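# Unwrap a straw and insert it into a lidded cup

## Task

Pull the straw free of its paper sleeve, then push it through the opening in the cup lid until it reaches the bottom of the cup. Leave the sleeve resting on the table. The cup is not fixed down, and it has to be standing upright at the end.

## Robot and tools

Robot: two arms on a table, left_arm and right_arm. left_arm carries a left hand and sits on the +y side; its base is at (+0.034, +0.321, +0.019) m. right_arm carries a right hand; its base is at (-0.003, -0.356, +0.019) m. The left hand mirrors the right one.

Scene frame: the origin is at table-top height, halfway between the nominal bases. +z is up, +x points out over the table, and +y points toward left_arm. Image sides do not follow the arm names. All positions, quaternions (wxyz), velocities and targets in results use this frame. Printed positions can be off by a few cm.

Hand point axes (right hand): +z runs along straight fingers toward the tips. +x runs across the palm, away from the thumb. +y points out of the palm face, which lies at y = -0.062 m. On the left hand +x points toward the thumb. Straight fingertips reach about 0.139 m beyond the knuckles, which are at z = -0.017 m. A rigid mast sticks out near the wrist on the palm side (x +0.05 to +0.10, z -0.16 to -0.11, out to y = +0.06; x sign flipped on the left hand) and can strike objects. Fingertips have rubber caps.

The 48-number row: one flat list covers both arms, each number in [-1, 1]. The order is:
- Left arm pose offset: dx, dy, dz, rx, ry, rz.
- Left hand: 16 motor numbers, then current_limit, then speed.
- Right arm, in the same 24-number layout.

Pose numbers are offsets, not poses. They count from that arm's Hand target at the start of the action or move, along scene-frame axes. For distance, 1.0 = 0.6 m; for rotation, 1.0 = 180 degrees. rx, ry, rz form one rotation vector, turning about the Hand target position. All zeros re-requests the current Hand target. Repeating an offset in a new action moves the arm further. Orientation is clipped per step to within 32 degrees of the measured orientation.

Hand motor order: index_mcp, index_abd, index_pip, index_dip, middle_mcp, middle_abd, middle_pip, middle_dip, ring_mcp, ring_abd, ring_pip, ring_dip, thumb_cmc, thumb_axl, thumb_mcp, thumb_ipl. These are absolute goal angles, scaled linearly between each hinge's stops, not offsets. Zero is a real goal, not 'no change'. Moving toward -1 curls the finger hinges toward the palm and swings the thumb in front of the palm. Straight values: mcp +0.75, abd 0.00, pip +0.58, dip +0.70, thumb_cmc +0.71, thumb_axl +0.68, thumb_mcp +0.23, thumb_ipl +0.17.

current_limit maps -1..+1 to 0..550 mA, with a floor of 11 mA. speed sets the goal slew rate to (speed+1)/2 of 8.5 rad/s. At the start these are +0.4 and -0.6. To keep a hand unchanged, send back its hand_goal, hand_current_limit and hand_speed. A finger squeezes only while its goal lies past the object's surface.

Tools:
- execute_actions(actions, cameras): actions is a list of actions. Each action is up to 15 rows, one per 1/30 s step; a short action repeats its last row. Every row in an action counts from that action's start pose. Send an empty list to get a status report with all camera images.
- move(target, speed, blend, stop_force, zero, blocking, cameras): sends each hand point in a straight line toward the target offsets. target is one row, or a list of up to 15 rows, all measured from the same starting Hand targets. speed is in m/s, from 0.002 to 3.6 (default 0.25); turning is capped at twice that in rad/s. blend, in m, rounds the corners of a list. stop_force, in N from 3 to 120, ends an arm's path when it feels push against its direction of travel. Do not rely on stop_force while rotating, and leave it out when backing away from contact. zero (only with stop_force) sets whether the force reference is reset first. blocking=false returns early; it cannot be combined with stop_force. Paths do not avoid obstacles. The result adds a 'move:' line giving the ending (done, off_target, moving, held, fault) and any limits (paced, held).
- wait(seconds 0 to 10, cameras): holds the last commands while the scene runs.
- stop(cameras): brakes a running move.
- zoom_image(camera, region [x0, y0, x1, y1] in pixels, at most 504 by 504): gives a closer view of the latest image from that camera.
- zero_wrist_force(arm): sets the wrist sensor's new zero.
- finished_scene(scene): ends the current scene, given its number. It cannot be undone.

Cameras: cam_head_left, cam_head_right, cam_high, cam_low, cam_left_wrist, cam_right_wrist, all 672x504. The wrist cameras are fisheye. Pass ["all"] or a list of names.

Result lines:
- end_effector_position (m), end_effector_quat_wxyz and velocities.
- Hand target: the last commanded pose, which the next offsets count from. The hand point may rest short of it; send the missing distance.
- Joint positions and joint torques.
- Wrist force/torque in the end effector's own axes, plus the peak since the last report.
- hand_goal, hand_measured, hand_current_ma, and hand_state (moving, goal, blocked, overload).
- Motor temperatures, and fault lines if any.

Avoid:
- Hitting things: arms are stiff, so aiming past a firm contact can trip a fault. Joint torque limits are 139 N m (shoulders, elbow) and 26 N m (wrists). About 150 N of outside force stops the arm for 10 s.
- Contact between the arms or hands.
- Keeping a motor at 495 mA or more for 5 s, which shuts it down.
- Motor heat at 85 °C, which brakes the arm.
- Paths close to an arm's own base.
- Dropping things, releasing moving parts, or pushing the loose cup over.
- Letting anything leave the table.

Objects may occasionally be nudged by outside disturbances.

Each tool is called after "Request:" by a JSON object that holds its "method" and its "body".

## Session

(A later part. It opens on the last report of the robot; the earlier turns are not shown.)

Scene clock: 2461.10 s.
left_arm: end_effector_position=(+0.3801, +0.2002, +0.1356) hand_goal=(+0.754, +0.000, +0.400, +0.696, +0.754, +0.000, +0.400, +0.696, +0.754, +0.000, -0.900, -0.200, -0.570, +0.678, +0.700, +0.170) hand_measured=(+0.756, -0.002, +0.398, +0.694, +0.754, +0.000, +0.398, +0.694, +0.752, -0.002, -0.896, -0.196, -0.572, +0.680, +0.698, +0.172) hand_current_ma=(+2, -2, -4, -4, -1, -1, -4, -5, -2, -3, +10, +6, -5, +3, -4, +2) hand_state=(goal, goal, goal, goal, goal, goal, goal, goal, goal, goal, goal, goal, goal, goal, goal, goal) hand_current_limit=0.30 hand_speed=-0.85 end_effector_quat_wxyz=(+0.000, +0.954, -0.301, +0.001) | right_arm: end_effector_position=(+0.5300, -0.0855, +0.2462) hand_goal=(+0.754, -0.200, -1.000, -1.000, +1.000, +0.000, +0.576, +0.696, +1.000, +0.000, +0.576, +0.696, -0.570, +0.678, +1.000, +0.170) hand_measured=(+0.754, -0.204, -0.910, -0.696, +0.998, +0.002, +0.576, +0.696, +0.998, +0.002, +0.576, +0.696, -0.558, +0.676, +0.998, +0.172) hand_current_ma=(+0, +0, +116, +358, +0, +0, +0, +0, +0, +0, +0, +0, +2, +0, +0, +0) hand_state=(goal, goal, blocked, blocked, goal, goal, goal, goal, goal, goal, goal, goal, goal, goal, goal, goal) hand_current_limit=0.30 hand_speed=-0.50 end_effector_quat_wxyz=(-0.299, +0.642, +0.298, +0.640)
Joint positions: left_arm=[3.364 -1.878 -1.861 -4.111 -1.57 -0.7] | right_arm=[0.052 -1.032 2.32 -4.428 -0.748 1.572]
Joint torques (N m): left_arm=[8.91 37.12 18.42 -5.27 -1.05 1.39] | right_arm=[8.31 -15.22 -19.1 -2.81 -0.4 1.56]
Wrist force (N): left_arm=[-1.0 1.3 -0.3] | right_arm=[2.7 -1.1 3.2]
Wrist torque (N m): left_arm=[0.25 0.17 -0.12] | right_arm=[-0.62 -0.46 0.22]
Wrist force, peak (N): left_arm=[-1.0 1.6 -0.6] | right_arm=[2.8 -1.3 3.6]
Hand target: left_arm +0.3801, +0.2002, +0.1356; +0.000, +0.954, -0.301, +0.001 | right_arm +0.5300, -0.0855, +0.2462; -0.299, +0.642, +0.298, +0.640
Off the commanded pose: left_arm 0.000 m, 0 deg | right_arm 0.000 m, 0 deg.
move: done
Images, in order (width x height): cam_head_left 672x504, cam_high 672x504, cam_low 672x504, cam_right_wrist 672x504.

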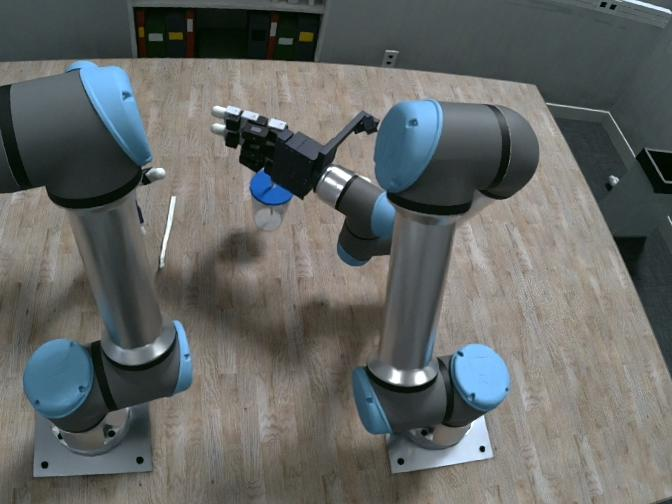

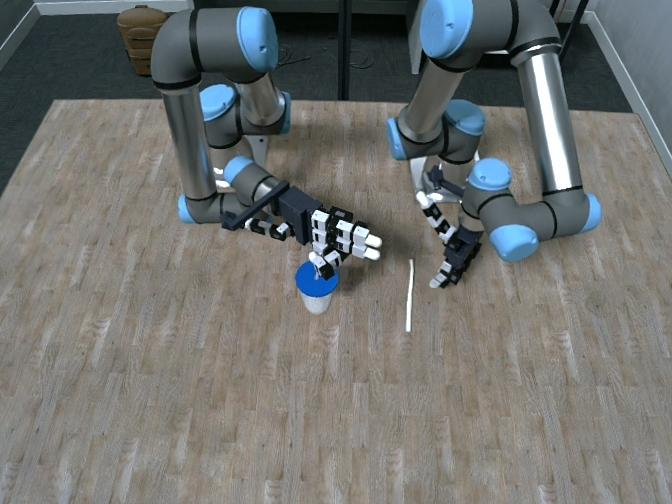

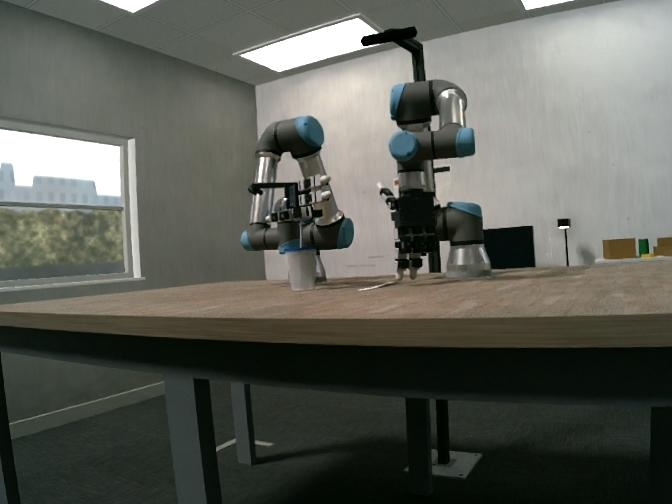

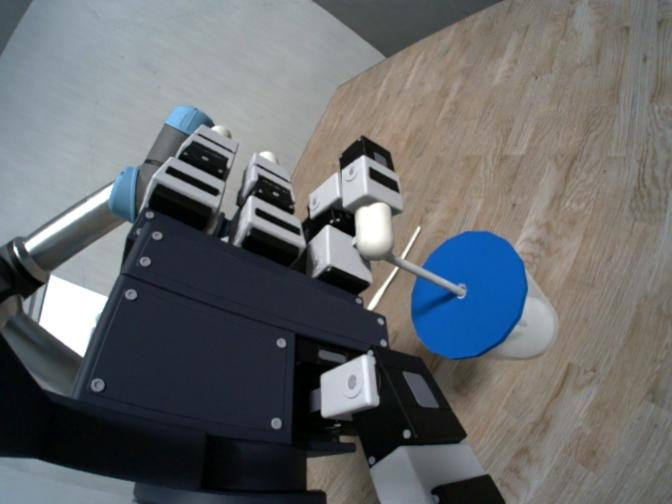

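Request:
{"method": "move", "body": {"target": [0,0,0,0,0,0,0.754,0,0.4,0.696,0.754,0,0.4,0.696,0.754,0,-0.9,-0.2,-0.571,0.677,0.7,0.17,0.3,-0.85,0.0,0,-0.08,0,0,0,0.754,-0.2,-1.0,-1.0,1.0,0,0.576,0.696,1.0,0,0.576,0.696,-0.571,0.677,1.0,0.17,0.3,-0.5], "speed": 0.015, "stop_force": 3, "cameras": ["cam_high","cam_low","cam_right_wrist"]}}

Request:
{"method": "zoom_image", "body": {"camera": "cam_low", "region": [260, 180, 350, 300]}}

Request:
{"method": "zoom_image", "body": {"camera": "cam_right_wrist", "region": [380, 220, 570, 390]}}

Scene clock: 2468.07 s.
left_arm: end_effector_position=(+0.3801, +0.2002, +0.1356) hand_goal=(+0.754, +0.000, +0.400, +0.696, +0.754, +0.000, +0.400, +0.696, +0.754, +0.000, -0.900, -0.200, -0.570, +0.678, +0.700, +0.170) hand_measured=(+0.756, -0.002, +0.398, +0.694, +0.754, +0.000, +0.398, +0.694, +0.752, -0.002, -0.896, -0.196, -0.572, +0.680, +0.698, +0.172) hand_current_ma=(+2, -2, -4, -4, -1, -1, -4, -5, -2, -3, +10, +6, -5, +3, -4, +2) hand_state=(goal, goal, goal, goal, goal, goal, goal, goal, goal, goal, goal, goal, goal, goal, goal, goal) hand_current_limit=0.30 hand_speed=-0.85 end_effector_quat_wxyz=(+0.000, +0.954, -0.301, +0.001) | right_arm: end_effector_position=(+0.5300, -0.0855, +0.2265) hand_goal=(+0.754, -0.200, -1.000, -1.000, +1.000, +0.000, +0.576, +0.696, +1.000, +0.000, +0.576, +0.696, -0.570, +0.678, +1.000, +0.170) hand_measured=(+0.754, -0.190, -0.910, -0.696, +0.998, +0.002, +0.576, +0.696, +0.998, +0.002, +0.576, +0.696, -0.558, +0.676, +0.998, +0.172) hand_current_ma=(+0, +1, +120, +357, +0, +0, +0, +0, +0, +0, +0, +0, +2, +0, +0, +0) hand_state=(goal, goal, blocked, blocked, goal, goal, goal, goal, goal, goal, goal, goal, goal, goal, goal, goal) hand_current_limit=0.30 hand_speed=-0.50 end_effector_quat_wxyz=(-0.299, +0.642, +0.298, +0.640)
Joint positions: left_arm=[3.364 -1.878 -1.861 -4.111 -1.57 -0.7] | right_arm=[0.052 -0.971 2.316 -4.486 -0.748 1.572]
Joint torques (N m): left_arm=[10.01 37.84 20.7 -5.2 -1.36 1.18] | right_arm=[2.32 -42.99 4.52 0.79 1.24 -0.89]
Wrist force (N): left_arm=[-0.8 1.3 -0.6] | right_arm=[2.4 -1.1 3.5]
Wrist torque (N m): left_arm=[0.27 0.15 -0.12] | right_arm=[-0.69 -0.46 0.17]
Wrist force, peak (N): left_arm=[-1.0 1.5 -0.5] | right_arm=[8.7 -0.4 3.0]
Hand target: left_arm +0.3801, +0.2002, +0.1356; +0.000, +0.954, -0.301, +0.001 | right_arm +0.5300, -0.0855, +0.2265; -0.299, +0.642, +0.298, +0.640 (not the last commanded pose)
Off the commanded pose: left_arm 0.000 m, 0 deg | right_arm 0.028 m, 0 deg.
move: contact (right_arm)
Images, in order (width x height): cam_high 672x504, cam_low 672x504, cam_right_wrist 672x504.

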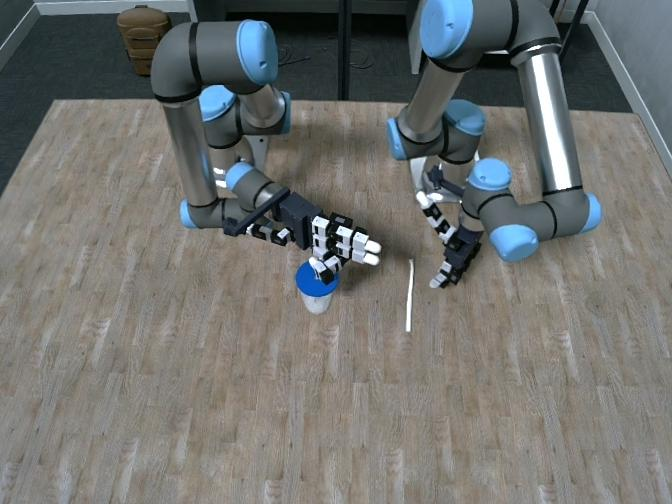

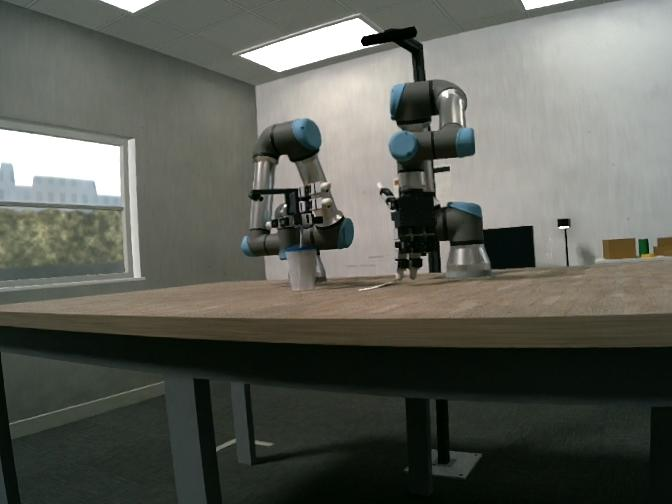

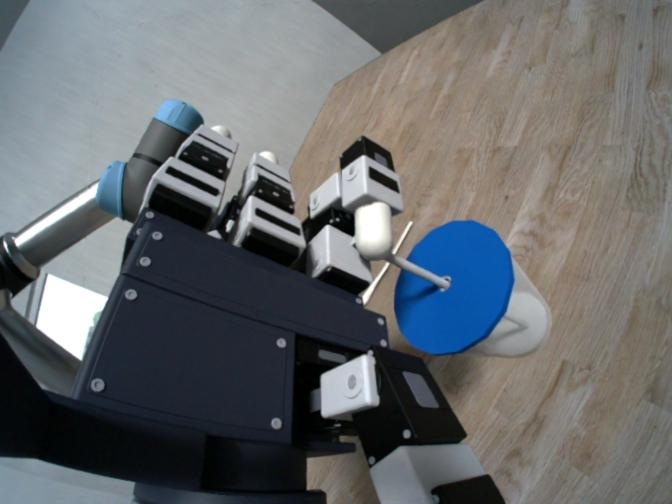

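Scaled by 4.200 from the camera's 672x504 image, which has a finer 960x720 frame.

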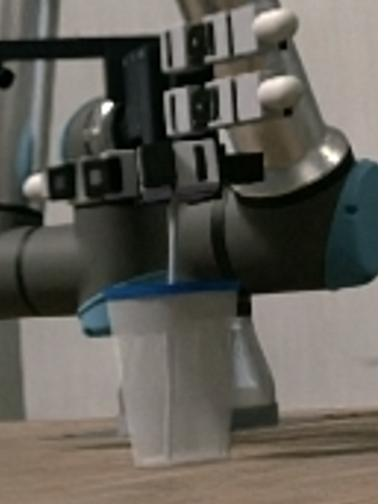

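Scaled by 2.653 from the camera's 672x504 image, which has a finer 960x720 frame.

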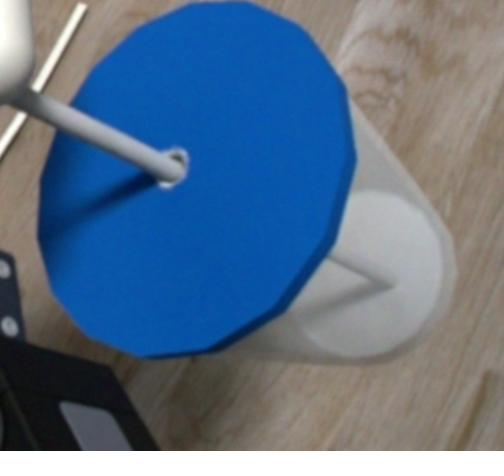

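Request:
{"method": "move", "body": {"target": [0,0,0,0,0,0,0.754,0,0.4,0.696,0.754,0,0.4,0.696,0.754,0,-0.9,-0.2,-0.571,0.677,0.7,0.17,0.3,-0.85,0.0,0,-0.02,0,0,0,0.754,-0.2,-1.0,-1.0,1.0,0,0.576,0.696,1.0,0,0.576,0.696,-0.571,0.677,1.0,0.17,0.3,-0.5], "speed": 0.005, "stop_force": 3, "cameras": ["cam_low","cam_right_wrist"]}}

Request:
{"method": "zoom_image", "body": {"camera": "cam_low", "region": [260, 180, 350, 300]}}

Request:
{"method": "zoom_image", "body": {"camera": "cam_right_wrist", "region": [380, 220, 570, 390]}}

Scene clock: 2475.30 s.
left_arm: end_effector_position=(+0.3801, +0.2002, +0.1356) hand_goal=(+0.754, +0.000, +0.400, +0.696, +0.754, +0.000, +0.400, +0.696, +0.754, +0.000, -0.900, -0.200, -0.570, +0.678, +0.700, +0.170) hand_measured=(+0.756, -0.002, +0.398, +0.694, +0.754, +0.000, +0.398, +0.694, +0.752, -0.002, -0.896, -0.196, -0.572, +0.680, +0.698, +0.172) hand_current_ma=(+2, -2, -4, -4, -1, -1, -4, -5, -2, -3, +10, +6, -5, +3, -4, +2) hand_state=(goal, goal, goal, goal, goal, goal, goal, goal, goal, goal, goal, goal, goal, goal, goal, goal) hand_current_limit=0.30 hand_speed=-0.85 end_effector_quat_wxyz=(+0.000, +0.954, -0.301, +0.001) | right_arm: end_effector_position=(+0.5300, -0.0855, +0.2262) hand_goal=(+0.754, -0.200, -1.000, -1.000, +1.000, +0.000, +0.576, +0.696, +1.000, +0.000, +0.576, +0.696, -0.570, +0.678, +1.000, +0.170) hand_measured=(+0.754, -0.190, -0.910, -0.696, +0.998, +0.002, +0.576, +0.696, +0.998, +0.002, +0.576, +0.696, -0.558, +0.676, +0.998, +0.172) hand_current_ma=(+0, +1, +120, +358, +0, +0, +0, +0, +0, +0, +0, +0, +2, +0, +0, +0) hand_state=(goal, goal, blocked, blocked, goal, goal, goal, goal, goal, goal, goal, goal, goal, goal, goal, goal) hand_current_limit=0.30 hand_speed=-0.50 end_effector_quat_wxyz=(-0.299, +0.642, +0.298, +0.640)
Joint positions: left_arm=[3.364 -1.878 -1.861 -4.111 -1.57 -0.7] | right_arm=[0.052 -0.97 2.316 -4.487 -0.748 1.572]
Joint torques (N m): left_arm=[8.84 37.19 19.04 -5.07 -1.39 1.43] | right_arm=[2.47 -42.32 -5.51 1.15 1.18 -0.97]
Wrist force (N): left_arm=[-0.9 1.4 -0.5] | right_arm=[4.6 -1.5 3.6]
Wrist torque (N m): left_arm=[0.28 0.15 -0.12] | right_arm=[-0.69 -0.42 0.34]
Wrist force, peak (N): left_arm=[-0.9 1.6 -0.5] | right_arm=[8.6 -1.5 3.9]
Hand target: left_arm +0.3801, +0.2002, +0.1356; +0.000, +0.954, -0.301, +0.001 | right_arm +0.5300, -0.0855, +0.2262; -0.299, +0.642, +0.298, +0.640 (not the last commanded pose)
Off the commanded pose: left_arm 0.000 m, 0 deg | right_arm 0.012 m, 0 deg.
move: contact (right_arm)
Images, in order (width x height): cam_low 672x504, cam_right_wrist 672x504.

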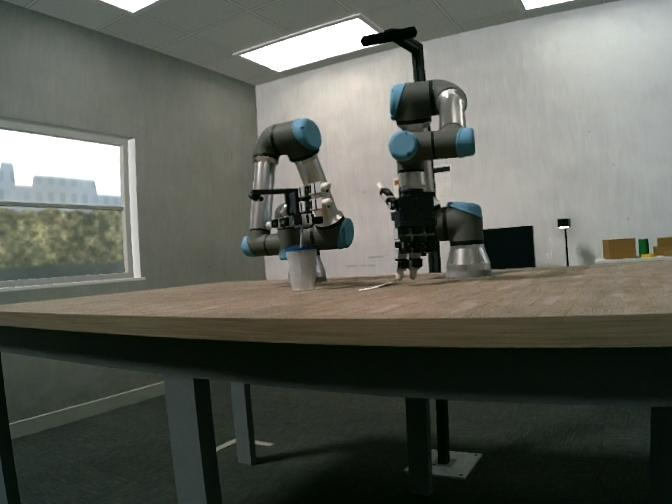

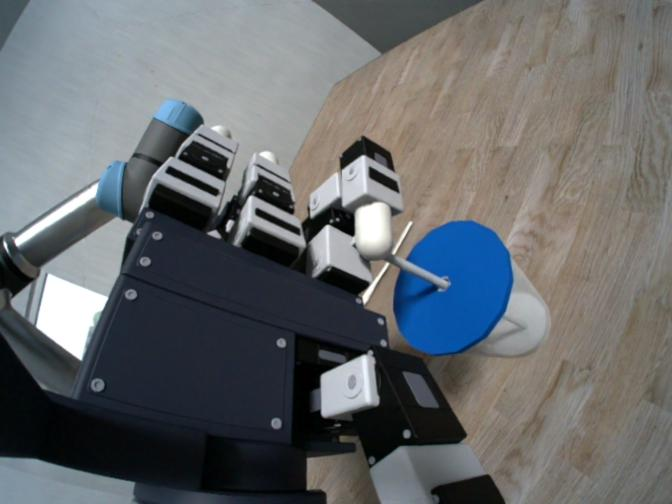

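Scaled by 4.200 from the camera's 672x504 image, which has a finer 960x720 frame.

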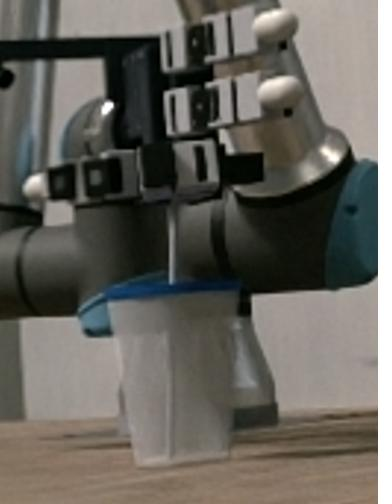

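Scaled by 2.653 from the camera's 672x504 image, which has a finer 960x720 frame.

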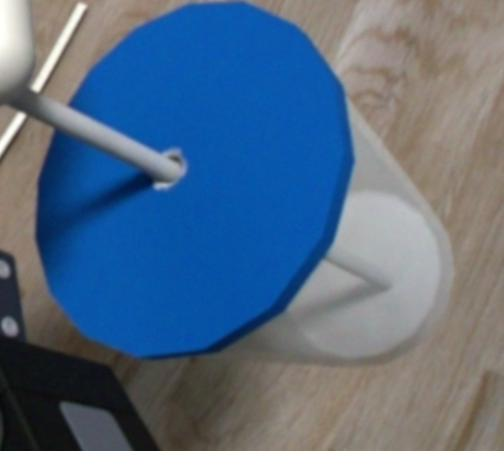

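Request:
{"method": "move", "body": {"target": [[0,0,0,0,0,0,0.754,0,0.4,0.696,0.754,0,0.4,0.696,0.754,0,-0.9,-0.2,-0.571,0.677,0.7,0.17,0.3,-0.85,0,0,0.0015,0,0,0,0.754,-0.2,-1.0,-0.3,1.0,0,0.576,0.696,1.0,0,0.576,0.696,-0.571,0.677,1.0,0.17,0.3,-0.8],[0,0,0,0,0,0,0.754,0,0.4,0.696,0.754,0,0.4,0.696,0.754,0,-0.9,-0.2,-0.571,0.677,0.7,0.17,0.3,-0.85,0,0,0.0015,0,0,0,0.754,0,0.576,0.696,1.0,0,0.576,0.696,1.0,0,0.576,0.696,-0.571,0.677,1.0,0.17,0.3,-0.6]], "speed": 0.05, "cameras": ["cam_low","cam_right_wrist","cam_high"]}}

Request:
{"method": "zoom_image", "body": {"camera": "cam_right_wrist", "region": [300, 180, 570, 390]}}

Scene clock: 2483.70 s.
left_arm: end_effector_position=(+0.3801, +0.2002, +0.1356) hand_goal=(+0.754, +0.000, +0.400, +0.696, +0.754, +0.000, +0.400, +0.696, +0.754, +0.000, -0.900, -0.200, -0.570, +0.678, +0.700, +0.170) hand_measured=(+0.756, -0.002, +0.398, +0.694, +0.754, +0.000, +0.398, +0.694, +0.752, -0.002, -0.896, -0.196, -0.572, +0.680, +0.698, +0.172) hand_current_ma=(+2, -2, -4, -4, -1, -1, -4, -5, -2, -3, +10, +6, -5, +3, -4, +2) hand_state=(goal, goal, goal, goal, goal, goal, goal, goal, goal, goal, goal, goal, goal, goal, goal, goal) hand_current_limit=0.30 hand_speed=-0.85 end_effector_quat_wxyz=(+0.000, +0.954, -0.301, +0.001) | right_arm: end_effector_position=(+0.5300, -0.0855, +0.2271) hand_goal=(+0.754, +0.000, +0.576, +0.696, +1.000, +0.000, +0.576, +0.696, +1.000, +0.000, +0.576, +0.696, -0.570, +0.678, +1.000, +0.170) hand_measured=(+0.754, +0.002, +0.574, +0.694, +0.998, +0.002, +0.576, +0.696, +0.998, +0.002, +0.576, +0.696, -0.558, +0.676, +0.998, +0.172) hand_current_ma=(+0, +0, +0, +0, +0, +0, +0, +0, +0, +0, +0, +0, +2, +0, +0, +0) hand_state=(goal, goal, goal, goal, goal, goal, goal, goal, goal, goal, goal, goal, goal, goal, goal, goal) hand_current_limit=0.30 hand_speed=-0.60 end_effector_quat_wxyz=(-0.299, +0.642, +0.298, +0.640)
Joint positions: left_arm=[3.364 -1.878 -1.861 -4.111 -1.57 -0.7] | right_arm=[0.052 -0.973 2.317 -4.484 -0.748 1.572]
Joint torques (N m): left_arm=[9.33 37.23 19.39 -4.94 -1.54 1.31] | right_arm=[3.17 -43.32 4.93 0.74 1.24 -0.63]
Wrist force (N): left_arm=[-0.7 1.3 -0.5] | right_arm=[2.4 -1.5 3.4]
Wrist torque (N m): left_arm=[0.26 0.13 -0.10] | right_arm=[-0.66 -0.47 0.22]
Wrist force, peak (N): left_arm=[-0.9 1.6 -0.5] | right_arm=[5.3 -1.3 4.0]
Hand target: left_arm +0.3801, +0.2002, +0.1356; +0.000, +0.954, -0.301, +0.001 | right_arm +0.5300, -0.0855, +0.2271; -0.299, +0.642, +0.298, +0.640
Off the commanded pose: left_arm 0.000 m, 0 deg | right_arm 0.000 m, 0 deg.
move: done
Images, in order (width x height): cam_high 672x504, cam_low 672x504, cam_right_wrist 672x504.

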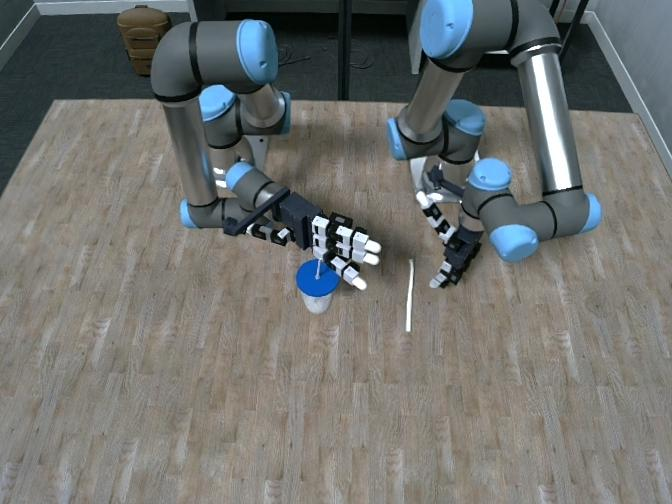

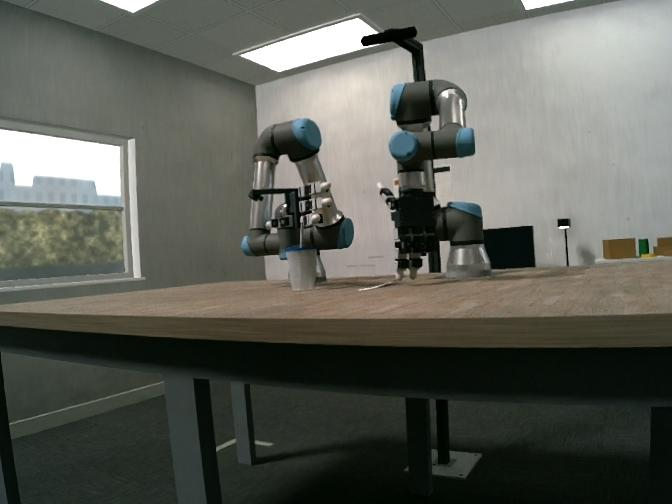

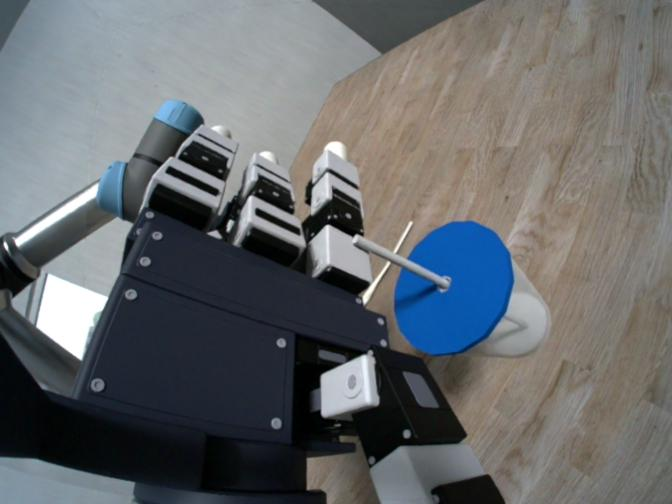

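Scaled by 1.867 from the camera's 672x504 image, which has a finer 960x720 frame.

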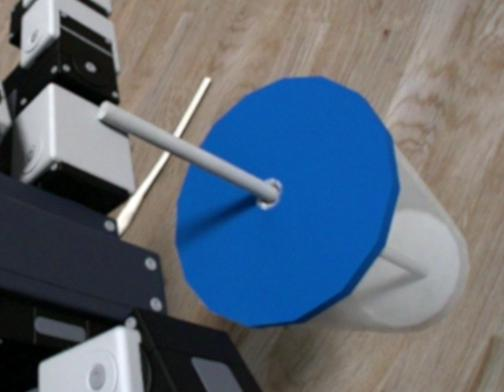

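Request:
{"method": "move", "body": {"target": [[0,0,0.05,0,0,0,0.754,0,0.4,0.696,0.754,0,0.4,0.696,0.754,0,-0.9,-0.2,-0.571,0.677,0.7,0.17,0.3,-0.85,-0.077,0.064,0,0,0,0,0.754,0,0.576,0.696,1.0,0,0.576,0.696,1.0,0,0.576,0.696,-0.571,0.677,1.0,0.17,0.3,-0.6],[0,0,0.1,0,0,0,0.754,0,0.4,0.696,0.754,0,0.4,0.696,0.754,0,-0.9,-0.2,-0.571,0.677,0.7,0.17,0.3,-0.85,-0.1,0.064,0.25,0,0,0,0.754,0,0.576,0.696,1.0,0,0.576,0.696,1.0,0,0.576,0.696,-0.571,0.677,1.0,0.17,0.3,-0.6]], "speed": [0.08,0.2], "cameras": ["cam_low","cam_right_wrist","cam_high","cam_head_left"]}}

Request:
{"method": "zoom_image", "body": {"camera": "cam_low", "region": [240, 160, 420, 300]}}

Request:
{"method": "zoom_image", "body": {"camera": "cam_high", "region": [250, 200, 450, 350]}}

Scene clock: 2492.53 s.
left_arm: end_effector_position=(+0.3801, +0.2002, +0.1956) hand_goal=(+0.754, +0.000, +0.400, +0.696, +0.754, +0.000, +0.400, +0.696, +0.754, +0.000, -0.900, -0.200, -0.570, +0.678, +0.700, +0.170) hand_measured=(+0.756, -0.002, +0.398, +0.694, +0.754, +0.000, +0.398, +0.694, +0.752, -0.002, -0.896, -0.196, -0.572, +0.680, +0.698, +0.172) hand_current_ma=(+2, -2, -4, -4, -1, -1, -4, -5, -2, -3, +10, +6, -5, +3, -4, +2) hand_state=(goal, goal, goal, goal, goal, goal, goal, goal, goal, goal, goal, goal, goal, goal, goal, goal) hand_current_limit=0.30 hand_speed=-0.85 end_effector_quat_wxyz=(+0.000, +0.954, -0.301, +0.001) | right_arm: end_effector_position=(+0.4700, -0.0471, +0.3771) hand_goal=(+0.754, +0.000, +0.576, +0.696, +1.000, +0.000, +0.576, +0.696, +1.000, +0.000, +0.576, +0.696, -0.570, +0.678, +1.000, +0.170) hand_measured=(+0.754, +0.002, +0.574, +0.694, +0.998, +0.002, +0.576, +0.696, +0.998, +0.002, +0.576, +0.696, -0.558, +0.676, +0.998, +0.172) hand_current_ma=(+0, +0, +0, +0, +0, +0, +0, +0, +0, +0, +0, +0, +2, +0, +0, +0) hand_state=(goal, goal, goal, goal, goal, goal, goal, goal, goal, goal, goal, goal, goal, goal, goal, goal) hand_current_limit=0.30 hand_speed=-0.60 end_effector_quat_wxyz=(-0.299, +0.642, +0.298, +0.640)
Joint positions: left_arm=[3.364 -1.806 -1.782 -4.264 -1.57 -0.7] | right_arm=[0.199 -1.467 2.353 -4.026 -0.895 1.573]
Joint torques (N m): left_arm=[-2.82 37.35 23.18 -5.33 -1 0.67] | right_arm=[10.69 -30.29 -27.02 0.7 -1.82 -1.36]
Wrist force (N): left_arm=[-0.8 1.3 -0.5] | right_arm=[1.7 -0.9 3.2]
Wrist torque (N m): left_arm=[0.27 0.15 -0.11] | right_arm=[-0.51 -0.40 0.22]
Wrist force, peak (N): left_arm=[-1.0 1.4 -0.8] | right_arm=[2.6 -1.9 4.0]
Hand target: left_arm +0.3801, +0.2002, +0.1956; +0.000, +0.954, -0.301, +0.001 | right_arm +0.4700, -0.0471, +0.3771; -0.299, +0.642, +0.298, +0.640
Off the commanded pose: left_arm 0.000 m, 0 deg | right_arm 0.000 m, 0 deg.
move: done
Images, in order (width x height): cam_head_left 672x504, cam_high 672x504, cam_low 672x504, cam_right_wrist 672x504.

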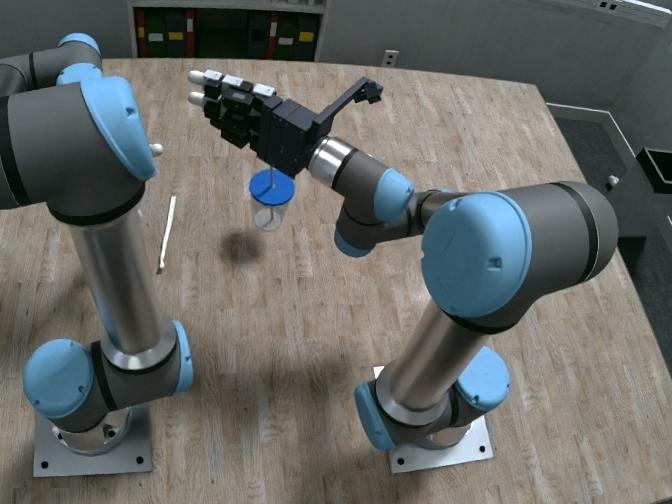

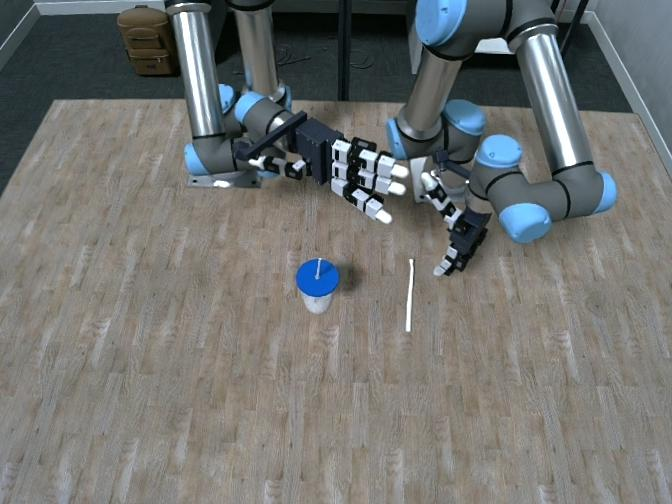

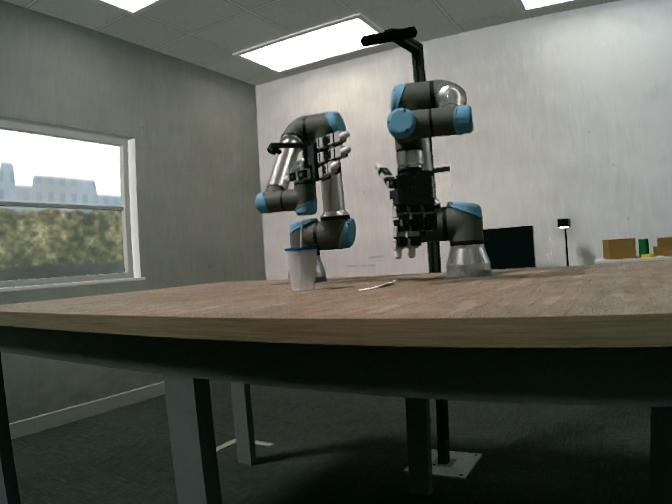

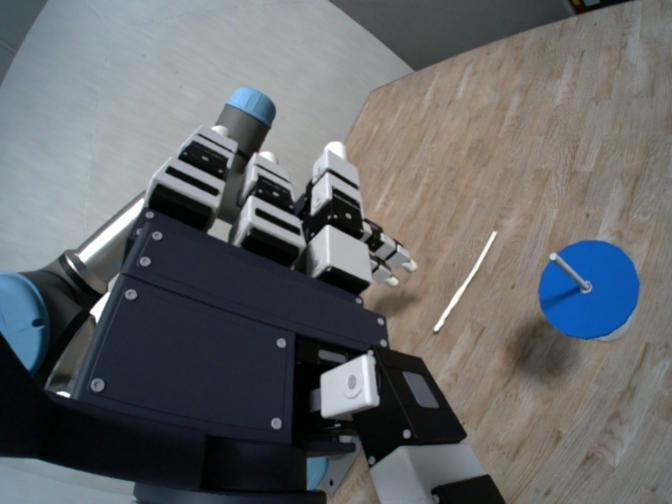

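Scaled by 2.800 from the camera's 672x504 image, which has a finer 960x720 frame.

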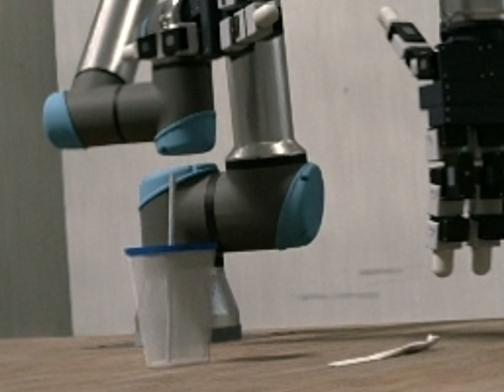

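Scaled by 2.520 from the camera's 672x504 image, which has a finer 960x720 frame.

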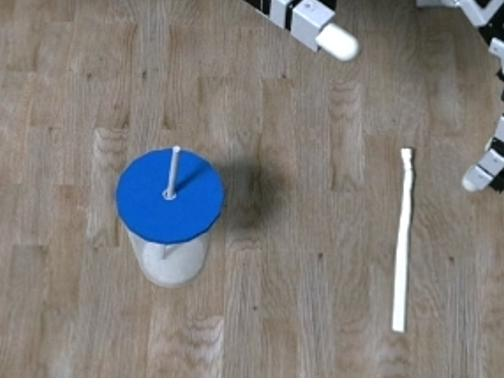

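Request:
{"method": "finished_scene", "body": {"scene": 1}}

The scene is finished: the task was done.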